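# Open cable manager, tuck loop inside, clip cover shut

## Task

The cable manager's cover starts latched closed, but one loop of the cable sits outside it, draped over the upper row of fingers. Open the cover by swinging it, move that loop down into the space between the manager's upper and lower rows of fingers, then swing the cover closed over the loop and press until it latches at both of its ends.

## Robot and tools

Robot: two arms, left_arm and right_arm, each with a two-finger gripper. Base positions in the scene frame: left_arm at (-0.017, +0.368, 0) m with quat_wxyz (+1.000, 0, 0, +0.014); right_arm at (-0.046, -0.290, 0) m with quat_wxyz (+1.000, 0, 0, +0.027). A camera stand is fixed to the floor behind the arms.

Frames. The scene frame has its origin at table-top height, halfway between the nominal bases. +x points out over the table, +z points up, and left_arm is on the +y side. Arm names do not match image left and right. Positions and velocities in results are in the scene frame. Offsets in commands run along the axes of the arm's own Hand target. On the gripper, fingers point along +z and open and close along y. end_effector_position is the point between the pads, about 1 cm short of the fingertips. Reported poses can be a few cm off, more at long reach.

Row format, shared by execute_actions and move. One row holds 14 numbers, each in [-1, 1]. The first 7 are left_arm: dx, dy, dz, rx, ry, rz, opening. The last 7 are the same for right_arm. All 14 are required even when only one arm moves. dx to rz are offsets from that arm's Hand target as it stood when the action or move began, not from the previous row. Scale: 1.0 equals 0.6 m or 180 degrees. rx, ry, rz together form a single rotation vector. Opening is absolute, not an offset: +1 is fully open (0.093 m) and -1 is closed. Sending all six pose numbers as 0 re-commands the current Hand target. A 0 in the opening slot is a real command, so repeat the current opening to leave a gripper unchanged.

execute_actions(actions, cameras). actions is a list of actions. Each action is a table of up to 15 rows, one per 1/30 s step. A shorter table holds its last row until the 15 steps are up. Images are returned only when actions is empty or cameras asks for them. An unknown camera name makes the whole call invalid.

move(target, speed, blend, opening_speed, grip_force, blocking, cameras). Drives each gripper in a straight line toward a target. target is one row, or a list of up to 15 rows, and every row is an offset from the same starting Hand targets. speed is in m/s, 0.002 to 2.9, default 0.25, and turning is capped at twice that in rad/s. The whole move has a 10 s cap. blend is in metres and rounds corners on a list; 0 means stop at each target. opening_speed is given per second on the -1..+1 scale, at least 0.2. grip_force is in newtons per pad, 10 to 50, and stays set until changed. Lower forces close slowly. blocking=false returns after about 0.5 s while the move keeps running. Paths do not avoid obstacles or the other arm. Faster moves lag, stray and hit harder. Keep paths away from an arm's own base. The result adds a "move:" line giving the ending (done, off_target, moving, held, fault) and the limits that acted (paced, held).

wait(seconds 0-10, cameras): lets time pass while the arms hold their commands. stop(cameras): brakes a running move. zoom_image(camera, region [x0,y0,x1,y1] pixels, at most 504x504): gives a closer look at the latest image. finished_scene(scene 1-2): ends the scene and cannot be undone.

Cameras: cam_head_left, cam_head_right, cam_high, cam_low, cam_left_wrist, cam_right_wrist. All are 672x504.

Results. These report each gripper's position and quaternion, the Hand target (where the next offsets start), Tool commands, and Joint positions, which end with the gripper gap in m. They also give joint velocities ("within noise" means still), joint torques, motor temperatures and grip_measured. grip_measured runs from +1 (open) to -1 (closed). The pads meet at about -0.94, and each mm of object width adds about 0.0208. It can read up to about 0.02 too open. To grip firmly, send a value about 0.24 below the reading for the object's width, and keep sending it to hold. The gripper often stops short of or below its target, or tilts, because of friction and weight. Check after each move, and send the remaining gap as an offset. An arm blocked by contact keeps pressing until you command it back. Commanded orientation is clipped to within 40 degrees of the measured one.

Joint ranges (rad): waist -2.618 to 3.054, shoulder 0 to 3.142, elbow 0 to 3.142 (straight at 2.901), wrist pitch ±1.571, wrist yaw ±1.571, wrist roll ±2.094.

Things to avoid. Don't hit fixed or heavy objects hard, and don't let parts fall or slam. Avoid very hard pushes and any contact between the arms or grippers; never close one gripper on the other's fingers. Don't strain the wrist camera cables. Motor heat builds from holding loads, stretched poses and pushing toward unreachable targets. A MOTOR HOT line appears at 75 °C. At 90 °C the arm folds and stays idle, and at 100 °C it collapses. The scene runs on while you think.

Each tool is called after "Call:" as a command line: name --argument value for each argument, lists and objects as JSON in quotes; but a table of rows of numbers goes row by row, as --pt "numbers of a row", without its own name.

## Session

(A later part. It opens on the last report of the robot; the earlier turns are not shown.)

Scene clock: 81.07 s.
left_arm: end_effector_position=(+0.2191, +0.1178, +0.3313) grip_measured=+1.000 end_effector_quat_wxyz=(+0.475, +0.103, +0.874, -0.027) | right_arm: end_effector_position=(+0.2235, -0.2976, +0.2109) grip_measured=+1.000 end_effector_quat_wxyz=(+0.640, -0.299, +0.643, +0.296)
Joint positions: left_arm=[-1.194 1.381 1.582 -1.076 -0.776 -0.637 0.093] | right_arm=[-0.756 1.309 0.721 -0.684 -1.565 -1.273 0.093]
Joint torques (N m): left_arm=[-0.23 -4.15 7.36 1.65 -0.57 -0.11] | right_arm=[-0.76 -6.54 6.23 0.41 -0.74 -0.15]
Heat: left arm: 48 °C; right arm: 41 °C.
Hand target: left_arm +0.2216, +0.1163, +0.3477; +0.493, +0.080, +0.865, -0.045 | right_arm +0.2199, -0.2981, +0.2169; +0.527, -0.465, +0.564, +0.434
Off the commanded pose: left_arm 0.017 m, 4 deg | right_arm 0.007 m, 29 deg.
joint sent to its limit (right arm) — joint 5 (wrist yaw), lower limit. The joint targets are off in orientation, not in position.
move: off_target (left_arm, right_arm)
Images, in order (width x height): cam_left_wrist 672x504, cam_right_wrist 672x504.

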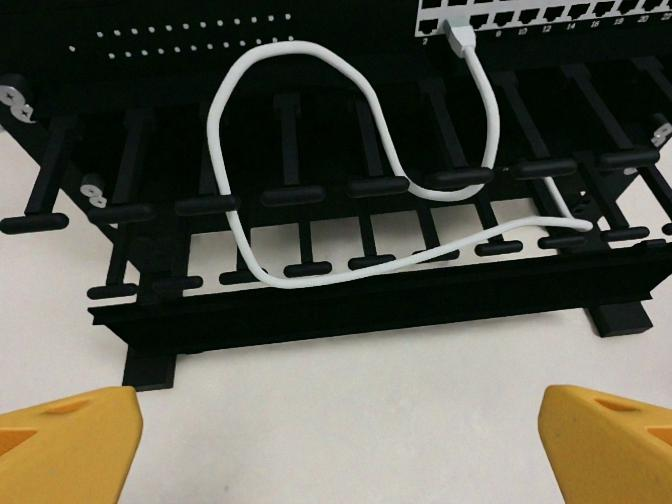

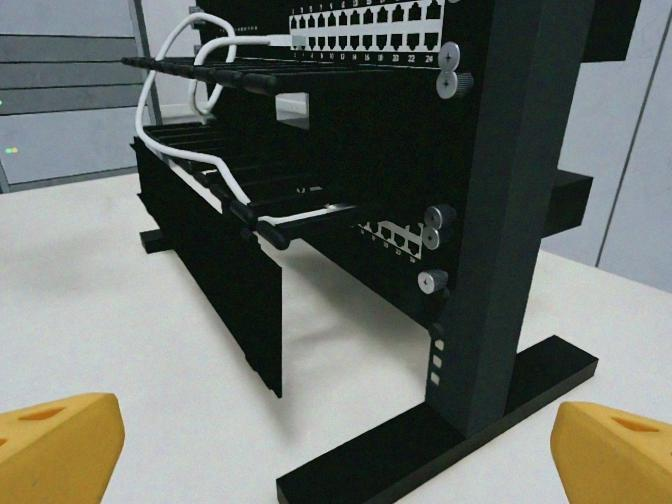

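Call:
move --target '[-0.127,-0.007,-0.014,0,0,0.5,0.2,0,0,0,0,0,0,1]' --cameras '["cam_left_wrist","cam_high","cam_low","cam_head_left","cam_head_right"]'

Scene clock: 88.93 s.
left_arm: end_effector_position=(+0.2510, +0.1060, +0.4102) grip_measured=+0.201 end_effector_quat_wxyz=(+0.375, +0.668, +0.558, +0.319) | right_arm: end_effector_position=(+0.2234, -0.2975, +0.2109) grip_measured=+1.000 end_effector_quat_wxyz=(+0.640, -0.298, +0.643, +0.297)
Joint positions: left_arm=[-1.113 1.613 2.122 -1.287 -0.746 0.99 0.055] | right_arm=[-0.756 1.309 0.721 -0.686 -1.565 -1.273 0.093]
Joint torques (N m): left_arm=[0.54 -4.23 6.86 1.53 -0.2 0.16] | right_arm=[-0.76 -6.45 6.32 0.41 -0.76 -0.17]
Heat: left arm: 49 °C; right arm: 40 °C.
Hand target: left_arm +0.2519, +0.1063, +0.4176; +0.381, +0.668, +0.555, +0.317 | right_arm +0.2199, -0.2981, +0.2169; +0.527, -0.465, +0.564, +0.434
Off the commanded pose: left_arm 0.007 m, 1 deg | right_arm 0.007 m, 29 deg.
joint sent to its limit (right arm) — joint 5 (wrist yaw), lower limit. The joint targets are off in orientation, not in position.
move: off_target (right_arm)
Images, in order (width x height): cam_head_left 672x504, cam_head_right 672x504, cam_high 672x504, cam_low 672x504, cam_left_wrist 672x504.

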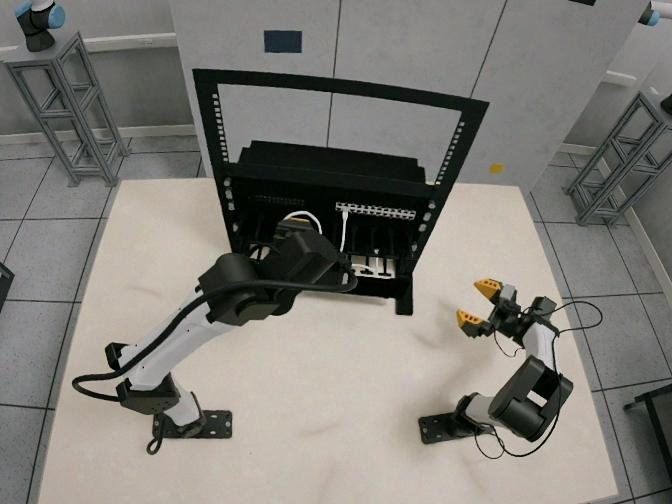

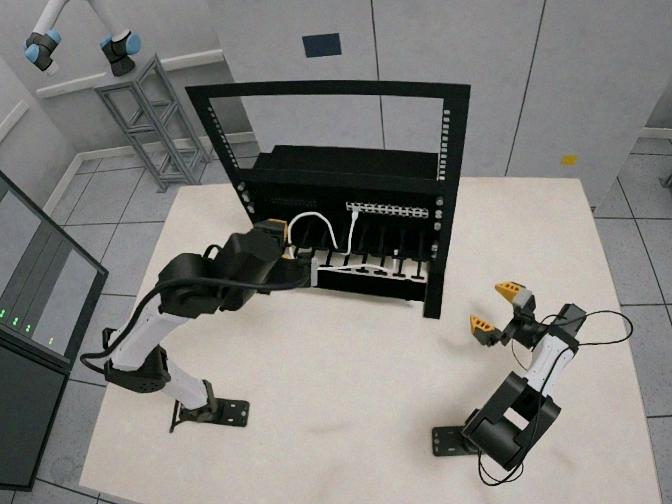

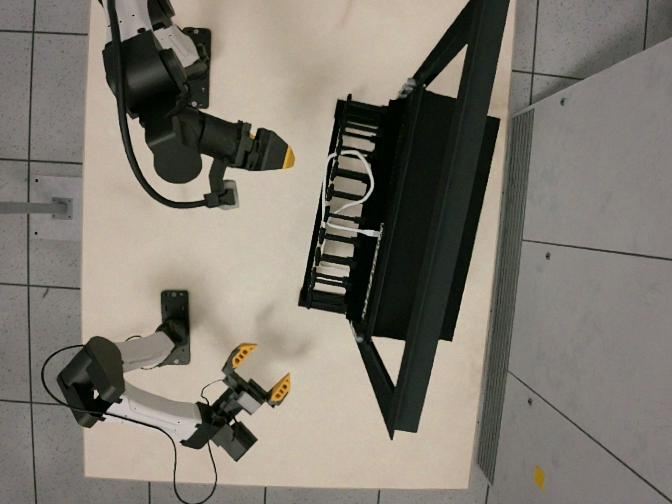

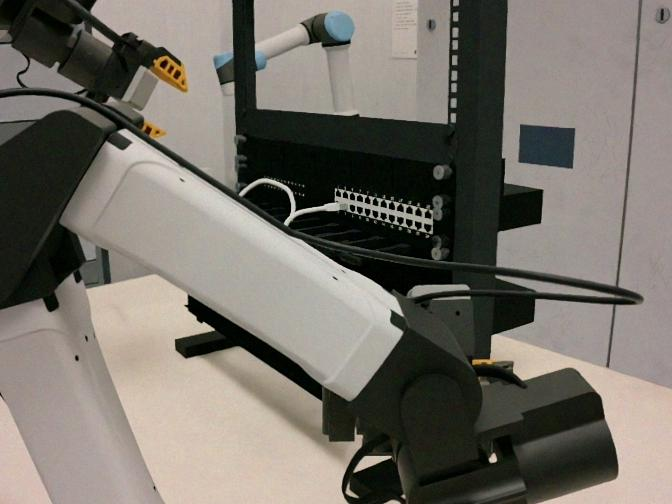

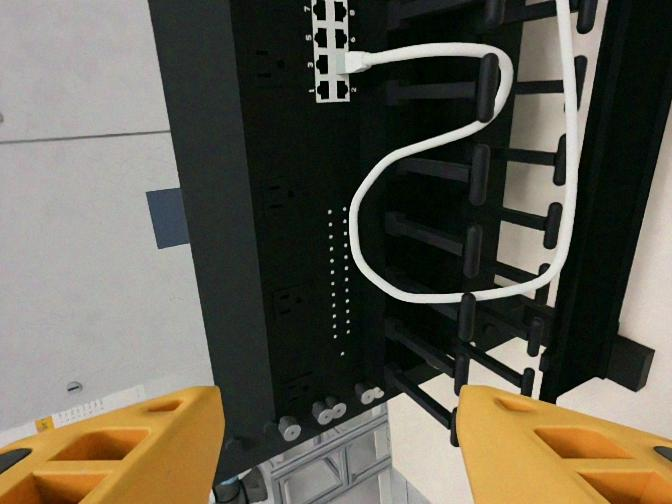

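Call:
move --target '[0.023,-0.014,0.202,0,0,0,0.2,0,0,0,0,0,0,1]' --speed 0.15 --cameras '["cam_left_wrist","cam_high","cam_head_right"]'

Scene clock: 92.13 s.
left_arm: end_effector_position=(+0.3508, +0.1039, +0.3475) grip_measured=+0.201 end_effector_quat_wxyz=(+0.374, +0.667, +0.561, +0.318) | right_arm: end_effector_position=(+0.2234, -0.2975, +0.2109) grip_measured=+1.000 end_effector_quat_wxyz=(+0.640, -0.298, +0.643, +0.297)
Joint positions: left_arm=[-0.845 1.647 1.827 -0.83 -0.543 1.201 0.055] | right_arm=[-0.756 1.309 0.721 -0.686 -1.565 -1.273 0.093]
Joint torques (N m): left_arm=[0.43 -6.22 4.83 1.99 -0.07 0.15] | right_arm=[-0.81 -6.45 6.26 0.41 -0.73 -0.18]
Heat: left arm: 48 °C; right arm: 40 °C.
Hand target: left_arm +0.3527, +0.1015, +0.3485; +0.381, +0.668, +0.555, +0.317 | right_arm +0.2199, -0.2981, +0.2169; +0.527, -0.465, +0.564, +0.434
Off the commanded pose: left_arm 0.003 m, 1 deg | right_arm 0.007 m, 29 deg.
joint sent to its limit (right arm) — joint 5 (wrist yaw), lower limit. The joint targets are off in orientation, not in position.
move: off_target (right_arm)
Images, in order (width x height): cam_head_right 672x504, cam_high 672x504, cam_left_wrist 672x504.

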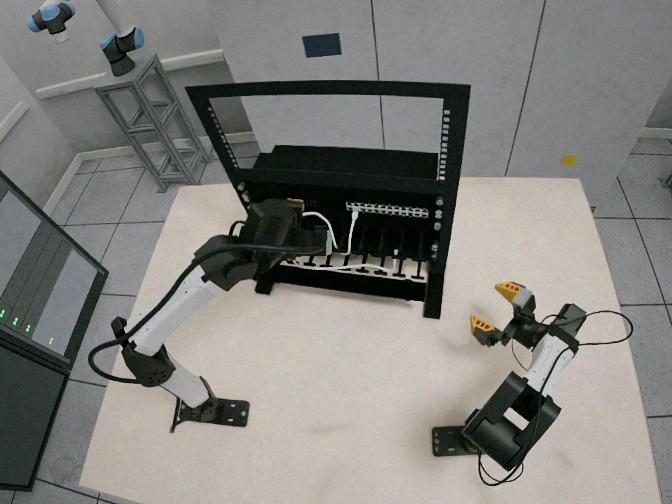

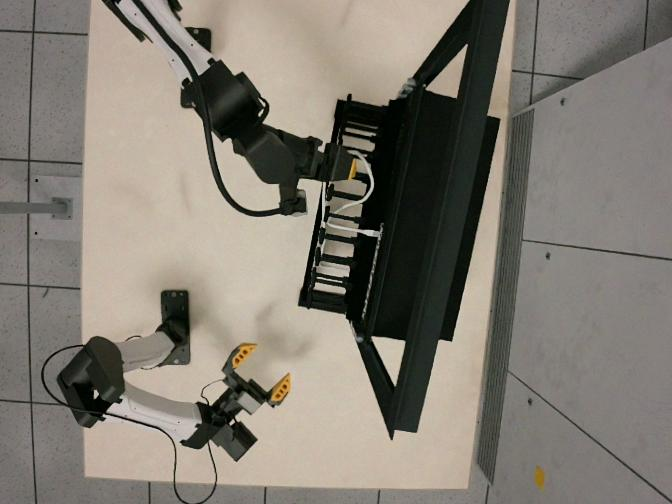

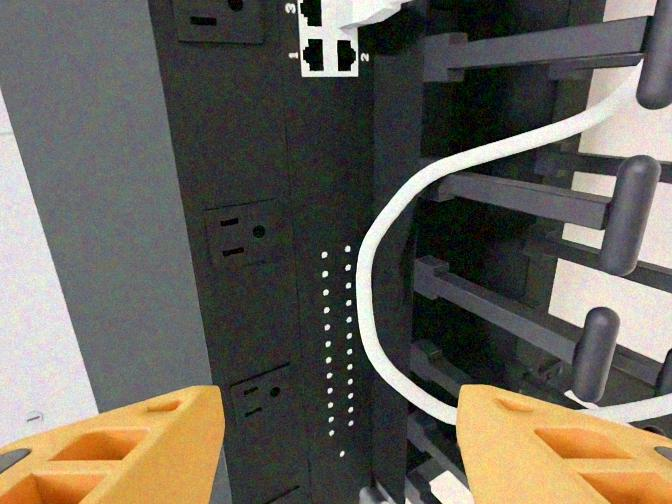

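Call:
move --target '[0.003,-0.013,0.07,0,0,0,-0.1,0,0,0,0,0,0,1]' --speed 0.08 --cameras '["cam_left_wrist"]'

Scene clock: 94.60 s.
left_arm: end_effector_position=(+0.3821, +0.1000, +0.3212) grip_measured=-0.098 end_effector_quat_wxyz=(+0.376, +0.666, +0.561, +0.318) | right_arm: end_effector_position=(+0.2234, -0.2975, +0.2109) grip_measured=+1.000 end_effector_quat_wxyz=(+0.640, -0.298, +0.643, +0.297)
Joint positions: left_arm=[-0.788 1.698 1.765 -0.694 -0.497 1.24 0.04] | right_arm=[-0.756 1.309 0.721 -0.686 -1.565 -1.273 0.093]
Joint torques (N m): left_arm=[0.47 -6.57 5.03 2 -0.11 0.2] | right_arm=[-0.84 -6.46 6.3 0.4 -0.74 -0.17]
Heat: left arm: 48 °C; right arm: 40 °C.
Hand target: left_arm +0.3846, +0.0974, +0.3206; +0.381, +0.668, +0.555, +0.317 | right_arm +0.2199, -0.2981, +0.2169; +0.527, -0.465, +0.564, +0.434
Off the commanded pose: left_arm 0.004 m, 1 deg | right_arm 0.007 m, 29 deg.
joint sent to its limit (right arm) — joint 5 (wrist yaw), lower limit. The joint targets are off in orientation, not in position.
move: off_target (right_arm)
Images, in order (width x height): cam_left_wrist 672x504.

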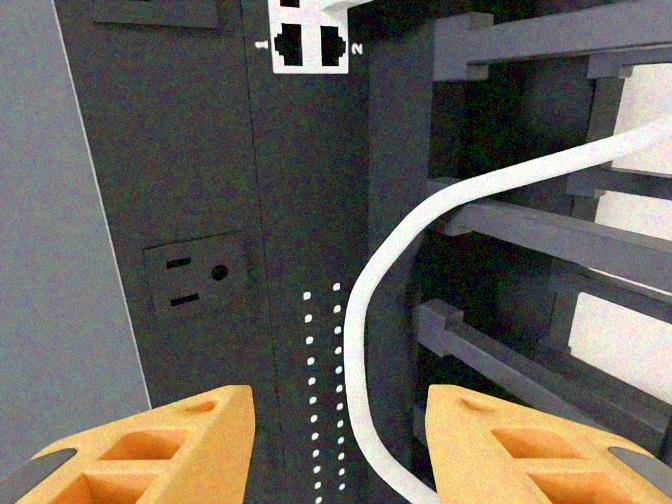

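Call:
move --target '[0.003,-0.008,0.05,0,0,0,-0.1,0,0,0,0,0,0,1]' --speed 0.08 --cameras '["cam_left_wrist"]'

Scene clock: 95.90 s.
left_arm: end_effector_position=(+0.4056, +0.0975, +0.3014) grip_measured=-0.098 end_effector_quat_wxyz=(+0.375, +0.666, +0.561, +0.317) | right_arm: end_effector_position=(+0.2234, -0.2975, +0.2109) grip_measured=+1.000 end_effector_quat_wxyz=(+0.640, -0.298, +0.643, +0.297)
Joint positions: left_arm=[-0.75 1.751 1.743 -0.61 -0.466 1.264 0.04] | right_arm=[-0.756 1.309 0.721 -0.686 -1.565 -1.273 0.093]
Joint torques (N m): left_arm=[0.35 -7.16 5.14 2.03 -0.03 0.11] | right_arm=[-0.79 -6.48 6.26 0.42 -0.74 -0.17]
Heat: left arm: 48 °C; right arm: 40 °C.
Hand target: left_arm +0.4080, +0.0949, +0.3011; +0.381, +0.668, +0.555, +0.317 | right_arm +0.2199, -0.2981, +0.2169; +0.527, -0.465, +0.564, +0.434
Off the commanded pose: left_arm 0.003 m, 1 deg | right_arm 0.007 m, 29 deg.
joint sent to its limit (right arm) — joint 5 (wrist yaw), lower limit. The joint targets are off in orientation, not in position.
move: off_target (right_arm)
Images, in order (width x height): cam_left_wrist 672x504.

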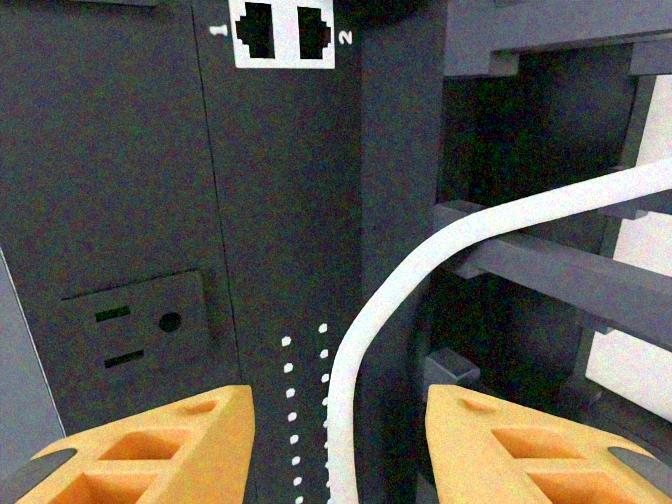

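Call:
move --pt "0 0 0.018 0 0 0 -0.1 0 0 0 0 0 0 1" --pt "0 0 0.018 0 0 0 -1 0 0 0 0 0 0 1" --speed 0.08 --grip_force '[30,50]' --cameras '["cam_left_wrist"]'

Scene clock: 101.53 s.
left_arm: end_effector_position=(+0.4123, +0.0947, +0.2964) grip_measured=-0.913 end_effector_quat_wxyz=(+0.377, +0.667, +0.559, +0.317) | right_arm: end_effector_position=(+0.2234, -0.2975, +0.2109) grip_measured=+1.000 end_effector_quat_wxyz=(+0.640, -0.298, +0.643, +0.297)
Joint positions: left_arm=[-0.742 1.77 1.743 -0.584 -0.456 1.275 0.001] | right_arm=[-0.756 1.309 0.721 -0.686 -1.565 -1.273 0.093]
Joint torques (N m): left_arm=[0.75 -6.61 5.9 1.98 -0.08 0.14] | right_arm=[-0.84 -6.43 6.31 0.42 -0.74 -0.17]
Heat: left arm: 48 °C; right arm: 40 °C.
Hand target: left_arm +0.4171, +0.0932, +0.2955; +0.381, +0.668, +0.555, +0.317 | right_arm +0.2199, -0.2981, +0.2169; +0.527, -0.465, +0.564, +0.434
Off the commanded pose: left_arm 0.005 m, 1 deg | right_arm 0.007 m, 29 deg.
joint sent to its limit (right arm) — joint 5 (wrist yaw), lower limit. The joint targets are off in orientation, not in position.
grip_force (N): 30, 50
move: off_target (right_arm)
Images, in order (width x height): cam_left_wrist 672x504.

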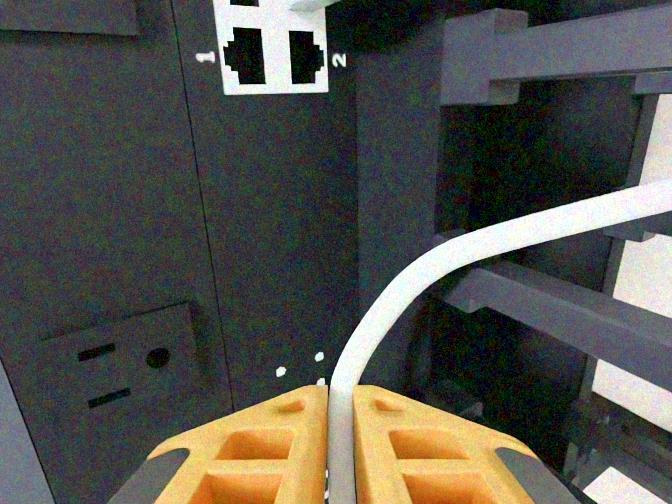

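Call:
move --pt "0 0.008 -0.084 0 0 0 -1 0 0 0 0 0 0 1" --pt "0 -0.092 -0.221 -0.08 0 0 -1 0 0 0 0 0 0 1" --speed 0.1 --blend 0.01 --cameras '["cam_left_wrist","cam_high","cam_head_right","cam_right_wrist","cam_low"]'

Scene clock: 104.67 s.
left_arm: end_effector_position=(+0.2798, +0.1153, +0.3109) grip_measured=-0.928 end_effector_quat_wxyz=(+0.457, +0.622, +0.512, +0.377) | right_arm: end_effector_position=(+0.2234, -0.2975, +0.2109) grip_measured=+1.000 end_effector_quat_wxyz=(+0.640, -0.298, +0.643, +0.297)
Joint positions: left_arm=[-1.041 1.277 1.139 -0.292 -0.773 1.263 0.001] | right_arm=[-0.756 1.309 0.721 -0.686 -1.565 -1.273 0.093]
Joint torques (N m): left_arm=[-0.39 -5.3 5.15 1.95 -0.37 0.13] | right_arm=[-0.79 -6.49 6.3 0.42 -0.73 -0.17]
Heat: left arm: 48 °C; right arm: 40 °C.
Hand target: left_arm +0.2772, +0.1192, +0.3156; +0.462, +0.616, +0.511, +0.384 | right_arm +0.2199, -0.2981, +0.2169; +0.527, -0.465, +0.564, +0.434
Off the commanded pose: left_arm 0.007 m, 1 deg | right_arm 0.007 m, 29 deg.
joint sent to its limit (right arm) — joint 5 (wrist yaw), lower limit. The joint targets are off in orientation, not in position.
grip_force (N): 30, 50
move: off_target (right_arm)
Images, in order (width x height): cam_head_right 672x504, cam_high 672x504, cam_low 672x504, cam_left_wrist 672x504, cam_right_wrist 672x504.

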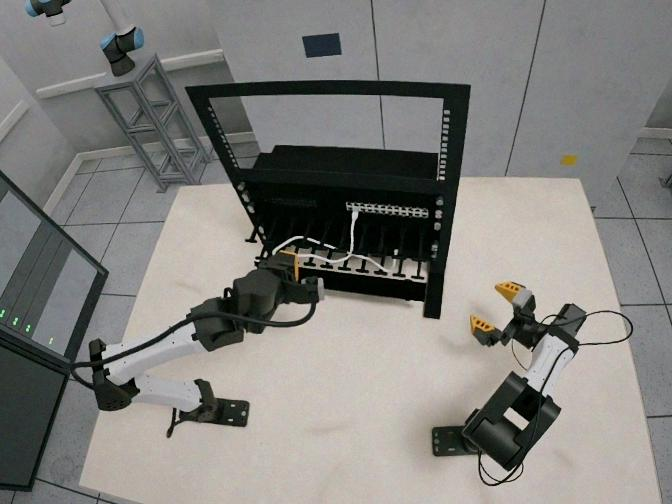

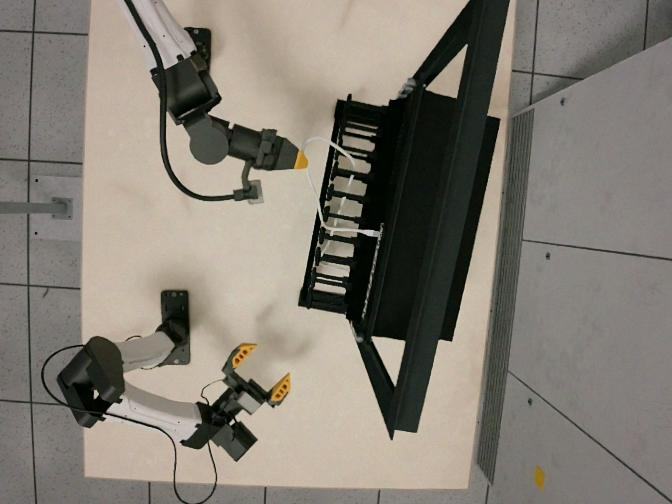

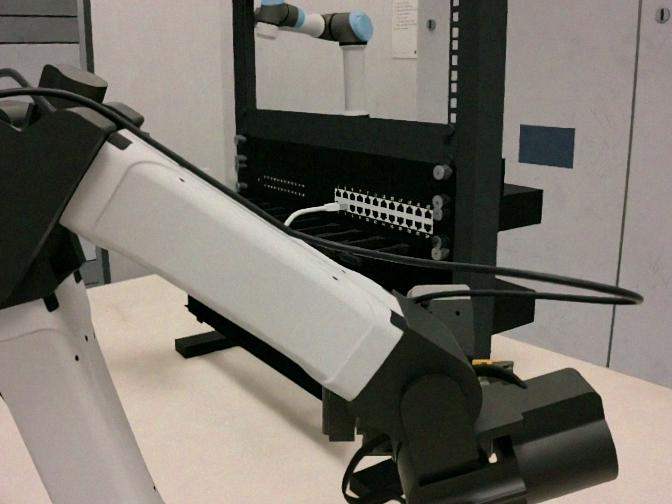

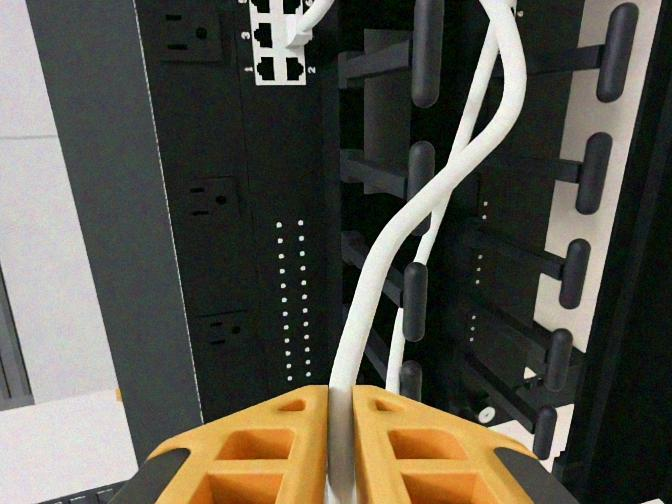

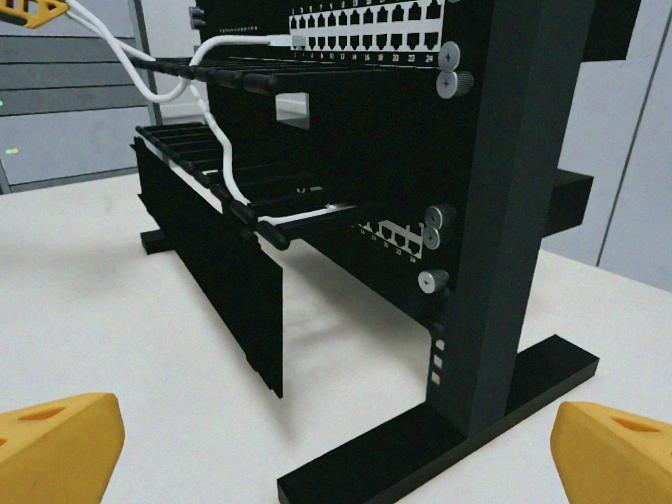

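Call:
zoom_image --camera "cam_high" --region '[280, 80, 420, 320]'

Call:
zoom_image --camera "cam_head_right" --region '[230, 180, 450, 320]'

Call:
zoom_image --camera "cam_right_wrist" --region '[0, 0, 300, 300]'

Scaled by 2.100 from the camera's 672x504 image, which has a finer 960x720 frame.

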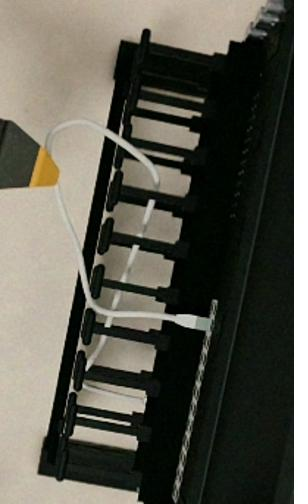

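Scaled by 2.291 from the camera's 672x504 image, which has a finer 960x720 frame.

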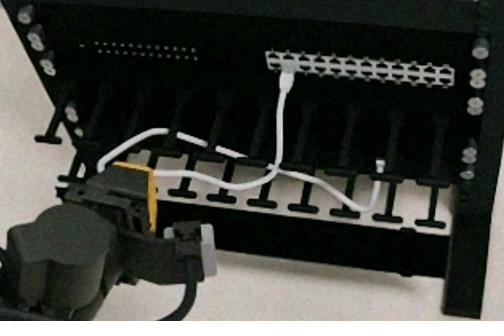

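Scaled by 1.680 from the camera's 672x504 image, which has a finer 960x720 frame.

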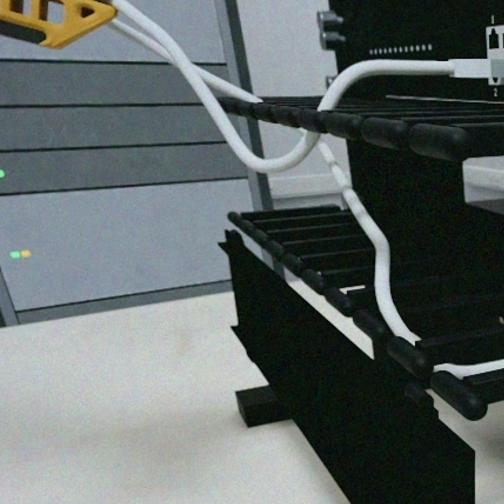

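Call:
move --target '[-0.07,0.1,0.06,0,0,0,-1,0,0,0,0,0,0,1]' --speed 0.1 --cameras '["cam_left_wrist","cam_high","cam_head_right","cam_right_wrist"]'

Call:
zoom_image --camera "cam_high" --region '[280, 80, 420, 320]'

Scene clock: 109.27 s.
left_arm: end_effector_position=(+0.3179, +0.0724, +0.3469) grip_measured=-0.928 end_effector_quat_wxyz=(+0.445, +0.623, +0.513, +0.387) | right_arm: end_effector_position=(+0.2234, -0.2975, +0.2109) grip_measured=+1.000 end_effector_quat_wxyz=(+0.640, -0.298, +0.643, +0.297)
Joint positions: left_arm=[-1.019 1.524 1.493 -0.407 -0.774 1.28 0.001] | right_arm=[-0.756 1.309 0.721 -0.686 -1.565 -1.273 0.093]
Joint torques (N m): left_arm=[0.16 -5.14 8.8 1.83 -0.14 0.15] | right_arm=[-0.8 -6.41 6.23 0.43 -0.74 -0.17]
Heat: left arm: 48 °C; right arm: 39 °C.
Hand target: left_arm +0.3201, +0.0686, +0.3631; +0.461, +0.615, +0.511, +0.384 | right_arm +0.2199, -0.2981, +0.2169; +0.527, -0.465, +0.564, +0.434
Off the commanded pose: left_arm 0.017 m, 2 deg | right_arm 0.007 m, 29 deg.
joint sent to its limit (right arm) — joint 5 (wrist yaw), lower limit. The joint targets are off in orientation, not in position.
grip_force (N): 30, 50
move: off_target (left_arm, right_arm)
Images, in order (width x height): cam_head_right 672x504, cam_high 672x504, cam_left_wrist 672x504, cam_right_wrist 672x504.

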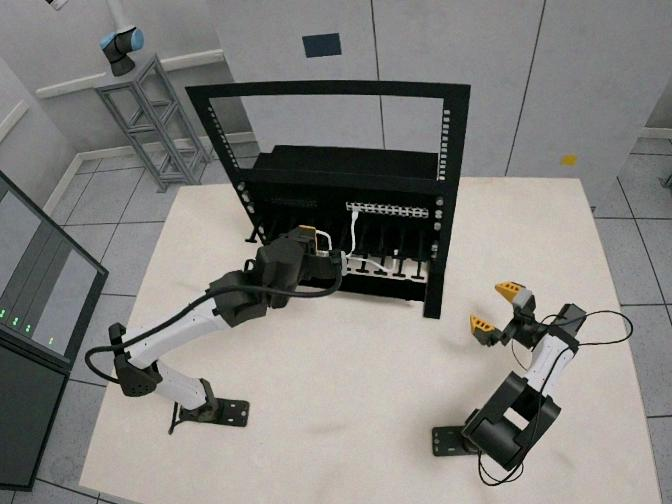

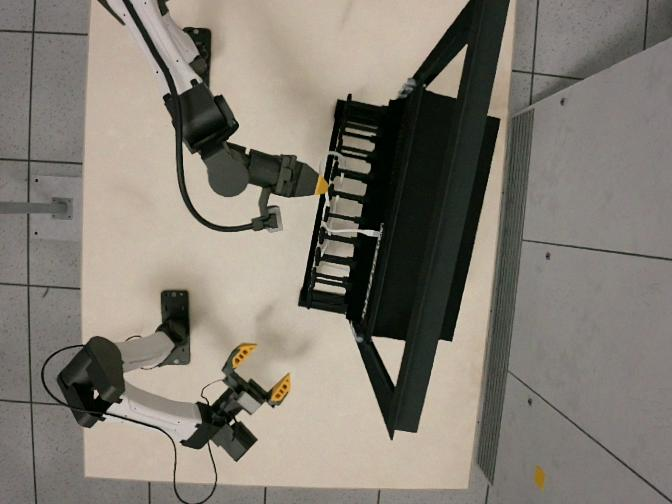

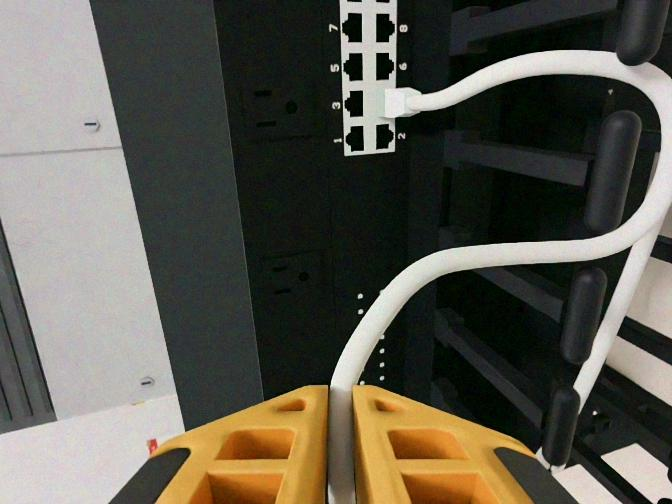

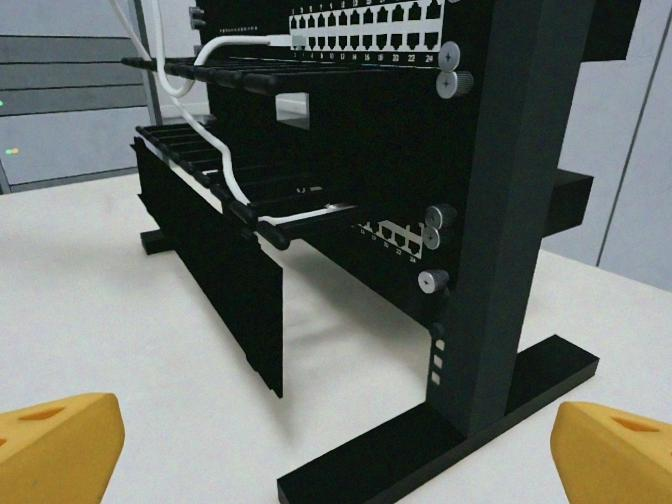

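Scaled by 2.100 from the camera's 672x504 image, which has a finer 960x720 frame.

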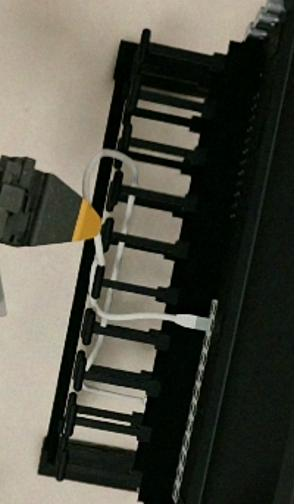

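Call:
move --target '[-0.029,-0.093,-0.021,0,0,0,-1,0,0,0,0,0,0,1]' --speed 0.1 --cameras '["cam_left_wrist","cam_high","cam_head_right","cam_right_wrist"]'

Call:
zoom_image --camera "cam_high" --region '[280, 80, 420, 320]'

Call:
zoom_image --camera "cam_right_wrist" --region '[60, 0, 300, 240]'

Scene clock: 111.30 s.
left_arm: end_effector_position=(+0.2934, +0.0601, +0.3068) grip_measured=-0.928 end_effector_quat_wxyz=(+0.441, +0.625, +0.509, +0.395) | right_arm: end_effector_position=(+0.2234, -0.2975, +0.2109) grip_measured=+1.000 end_effector_quat_wxyz=(+0.640, -0.298, +0.643, +0.297)
Joint positions: left_arm=[-1.108 1.507 1.322 -0.292 -0.864 1.243 0.001] | right_arm=[-0.756 1.309 0.721 -0.686 -1.565 -1.273 0.093]
Joint torques (N m): left_arm=[-0.76 -6.75 5.19 1.97 -0.14 -0.12] | right_arm=[-0.8 -6.45 6.32 0.42 -0.74 -0.18]
Heat: left arm: 48 °C; right arm: 39 °C.
Hand target: left_arm +0.2896, +0.0565, +0.3131; +0.462, +0.615, +0.511, +0.384 | right_arm +0.2199, -0.2981, +0.2169; +0.527, -0.465, +0.564, +0.434
Off the commanded pose: left_arm 0.008 m, 3 deg | right_arm 0.007 m, 29 deg.
joint sent to its limit (right arm) — joint 5 (wrist yaw), lower limit. The joint targets are off in orientation, not in position.
grip_force (N): 30, 50
move: off_target (left_arm, right_arm)
Images, in order (width x height): cam_head_right 672x504, cam_high 672x504, cam_left_wrist 672x504, cam_right_wrist 672x504.

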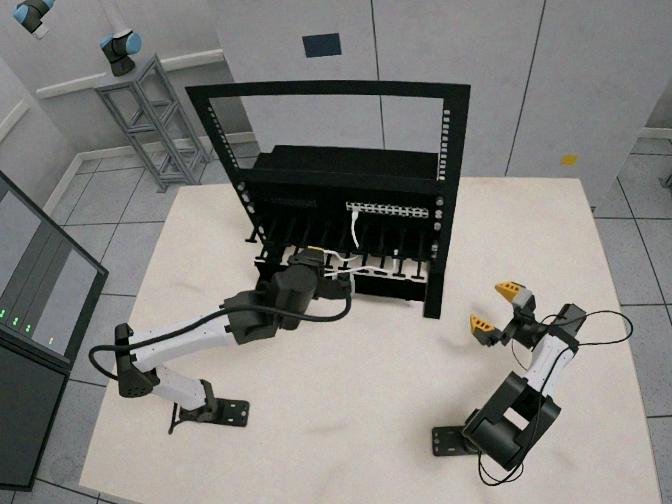

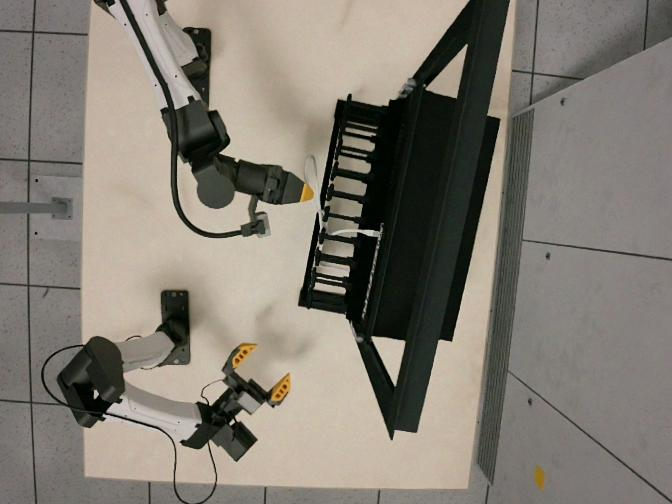

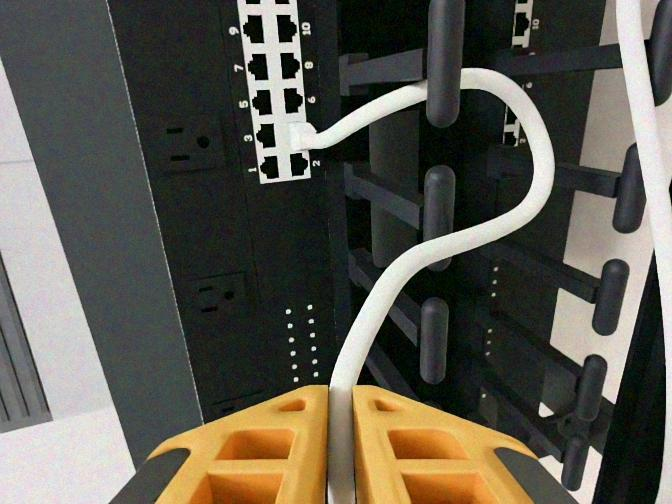

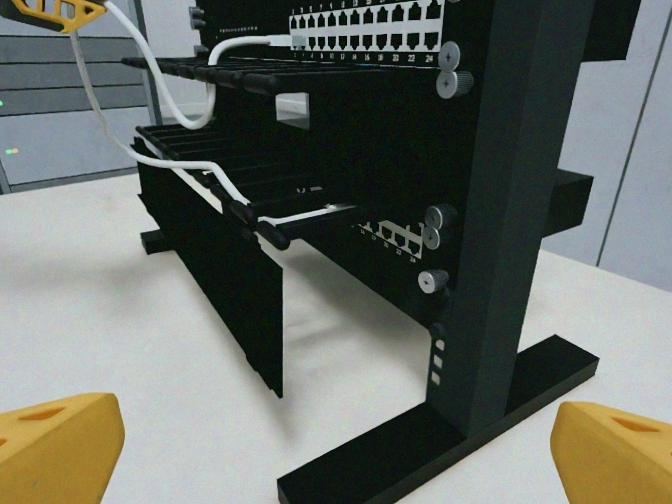

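Scaled by 2.100 from the camera's 672x504 image, which has a finer 960x720 frame.

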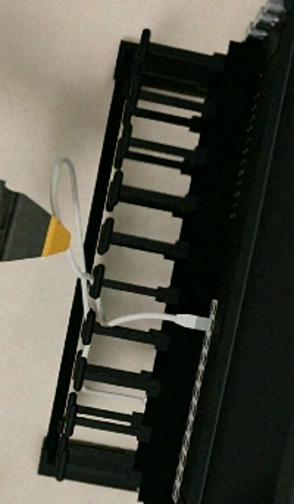

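Scaled by 2.100 from the camera's 672x504 image, which has a finer 960x720 frame.

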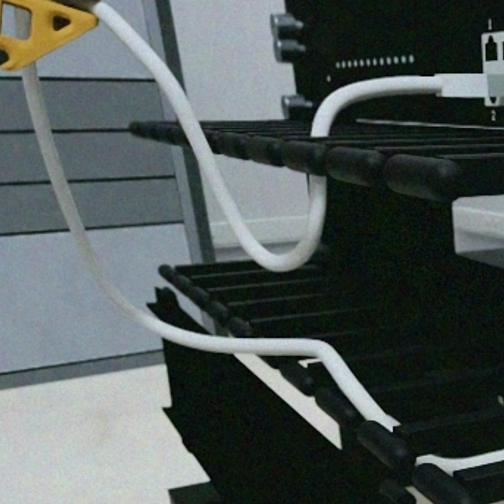

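Call:
move --target '[0.014,-0.118,0.031,-0.067,0,0,-1,0,0,0,0,0,0,1]' --speed 0.1 --cameras '["cam_left_wrist","cam_high","cam_right_wrist"]'

Scene clock: 113.63 s.
left_arm: end_effector_position=(+0.2926, +0.0721, +0.2446) grip_measured=-0.928 end_effector_quat_wxyz=(+0.519, +0.555, +0.478, +0.441) | right_arm: end_effector_position=(+0.2234, -0.2975, +0.2109) grip_measured=+1.000 end_effector_quat_wxyz=(+0.640, -0.298, +0.643, +0.297)
Joint positions: left_arm=[-1.111 1.517 0.82 0.576 -0.925 1.467 0.001] | right_arm=[-0.756 1.309 0.721 -0.686 -1.565 -1.273 0.093]
Joint torques (N m): left_arm=[-0.85 -4.34 4.51 2.02 0.03 0.13] | right_arm=[-0.84 -6.45 6.28 0.42 -0.75 -0.17]
Heat: left arm: 48 °C; right arm: 39 °C.
Hand target: left_arm +0.2893, +0.0652, +0.2399; +0.524, +0.564, +0.468, +0.435 | right_arm +0.2199, -0.2981, +0.2169; +0.527, -0.465, +0.564, +0.434
Off the commanded pose: left_arm 0.009 m, 2 deg | right_arm 0.007 m, 29 deg.
joint sent to its limit (right arm) — joint 5 (wrist yaw), lower limit. The joint targets are off in orientation, not in position.
grip_force (N): 30, 50
move: off_target (right_arm)
Images, in order (width x height): cam_high 672x504, cam_left_wrist 672x504, cam_right_wrist 672x504.

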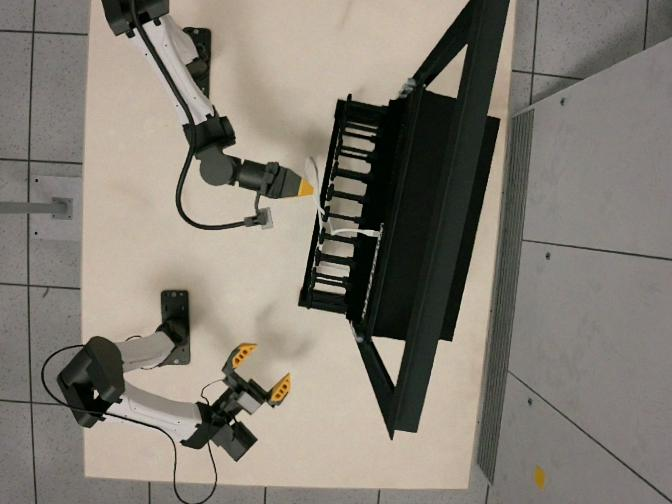

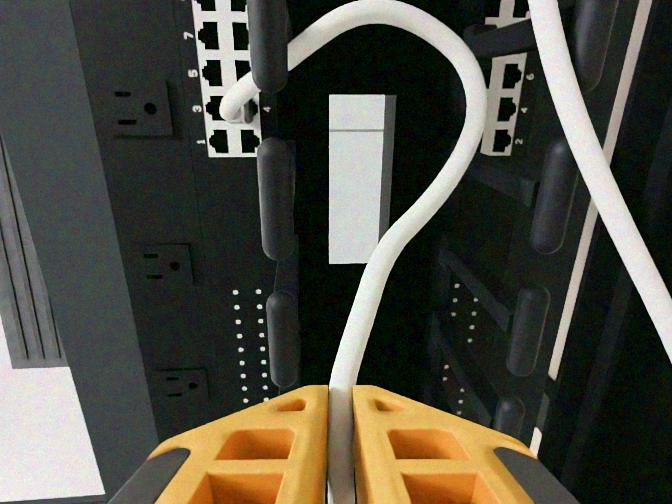

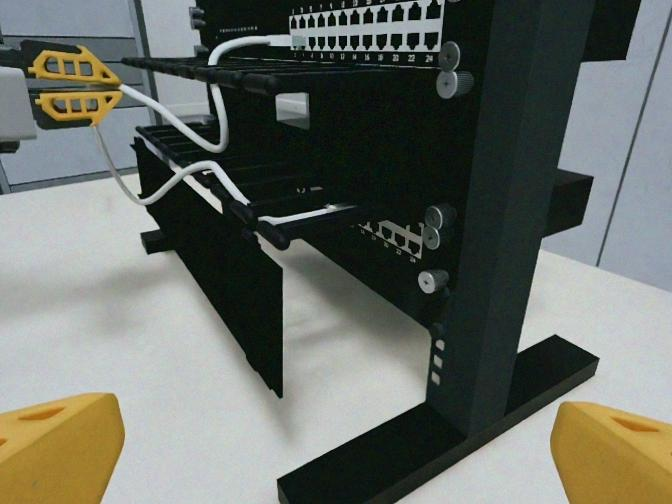

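Call:
move --pt "0.0 -0.04 0.0 0 0 0 -1 0 0 0 0 0 0 1" --pt "-0.005 -0.04 0.12 0 0 0 -1 0 0 0 0 0 0 1" --speed 0.08 --blend 0.005 --cameras '["cam_left_wrist","cam_high","cam_right_wrist"]'

Scene clock: 117.13 s.
left_arm: end_effector_position=(+0.3397, +0.0700, +0.1986) grip_measured=-0.929 end_effector_quat_wxyz=(+0.492, +0.563, +0.482, +0.456) | right_arm: end_effector_position=(+0.2234, -0.2975, +0.2109) grip_measured=+1.000 end_effector_quat_wxyz=(+0.640, -0.298, +0.643, +0.297)
Joint positions: left_arm=[-1.001 1.722 0.855 0.717 -0.851 1.496 0.001] | right_arm=[-0.756 1.309 0.721 -0.686 -1.565 -1.273 0.093]
Joint torques (N m): left_arm=[2.36 -3.15 10.3 2.08 0.85 0.09] | right_arm=[-0.81 -6.41 6.24 0.43 -0.74 -0.16]
Heat: left arm: 48 °C; right arm: 39 °C.
Hand target: left_arm +0.3576, +0.0494, +0.2108; +0.524, +0.563, +0.468, +0.435 | right_arm +0.2199, -0.2981, +0.2169; +0.527, -0.465, +0.564, +0.434
Off the commanded pose: left_arm 0.030 m, 5 deg | right_arm 0.007 m, 29 deg.
joint sent to its limit (right arm) — joint 5 (wrist yaw), lower limit. The joint targets are off in orientation, not in position.
grip_force (N): 30, 50
move: off_target (left_arm, right_arm)
Images, in order (width x height): cam_high 672x504, cam_left_wrist 672x504, cam_right_wrist 672x504.

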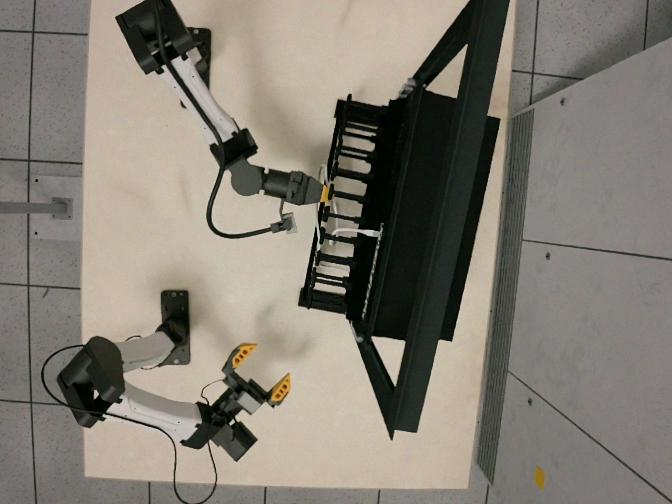

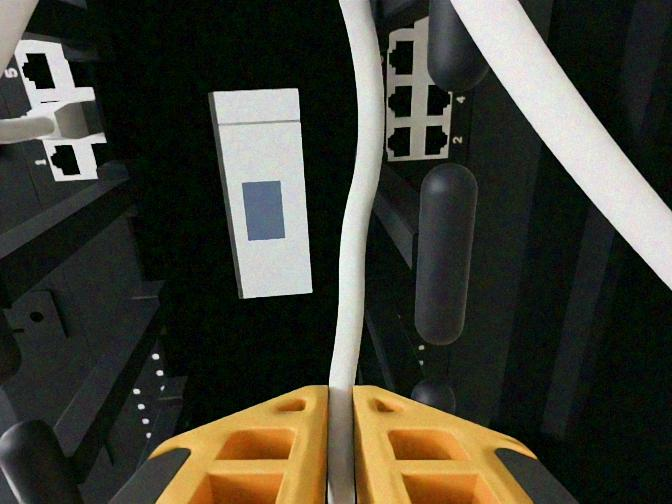

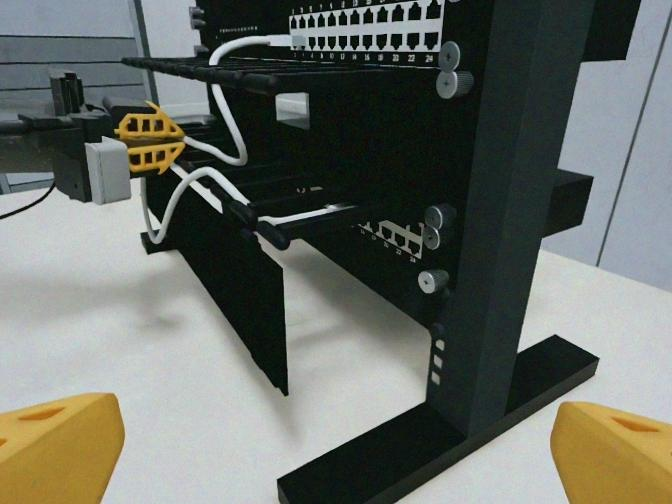

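Call:
move --pt "0.026 0.025 -0.045 0 0 0 -1 0 0 0 0 0 0 1" --pt "0.026 0.03 0.05 0 0 0 -1 0 0 0 0 0 0 1" --speed 0.08 --cameras '["cam_left_wrist","cam_high","cam_right_wrist"]'

Scene clock: 120.00 s.
left_arm: end_effector_position=(+0.3869, +0.0701, +0.2167) grip_measured=-0.929 end_effector_quat_wxyz=(+0.510, +0.560, +0.480, +0.442) | right_arm: end_effector_position=(+0.2234, -0.2975, +0.2109) grip_measured=+1.000 end_effector_quat_wxyz=(+0.640, -0.298, +0.643, +0.297)
Joint positions: left_arm=[-0.883 1.775 0.984 0.674 -0.702 1.502 0.001] | right_arm=[-0.756 1.309 0.721 -0.686 -1.565 -1.273 0.093]
Joint torques (N m): left_arm=[0.06 -6.17 8.27 1.84 0.26 0.14] | right_arm=[-0.84 -6.43 6.3 0.43 -0.74 -0.17]
Heat: left arm: 48 °C; right arm: 39 °C.
Hand target: left_arm +0.3911, +0.0589, +0.2266; +0.524, +0.564, +0.468, +0.435 | right_arm +0.2199, -0.2981, +0.2169; +0.527, -0.465, +0.564, +0.434
Off the commanded pose: left_arm 0.015 m, 2 deg | right_arm 0.007 m, 29 deg.
joint sent to its limit (right arm) — joint 5 (wrist yaw), lower limit. The joint targets are off in orientation, not in position.
grip_force (N): 30, 50
move: off_target (left_arm, right_arm)
Images, in order (width x height): cam_high 672x504, cam_left_wrist 672x504, cam_right_wrist 672x504.

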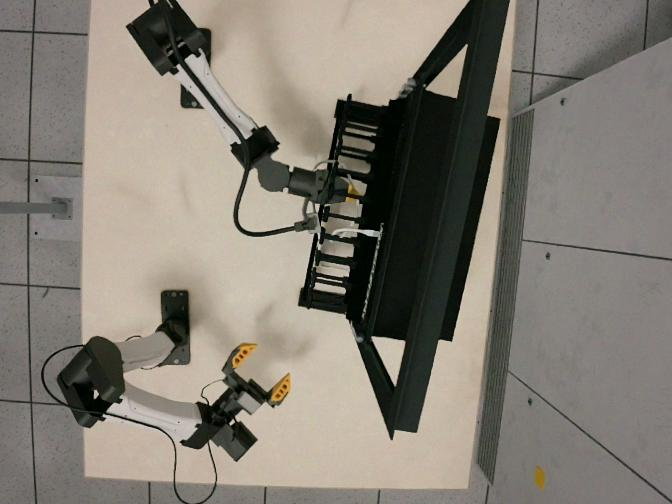

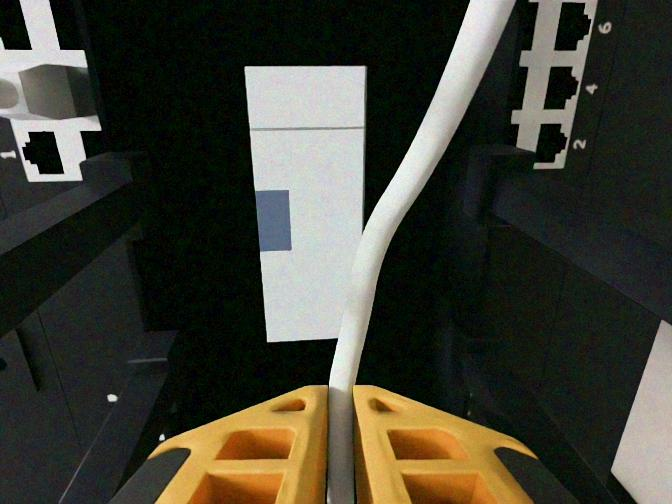

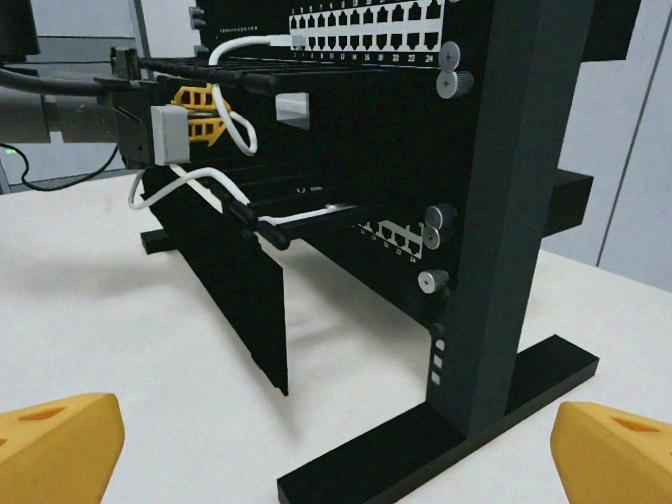

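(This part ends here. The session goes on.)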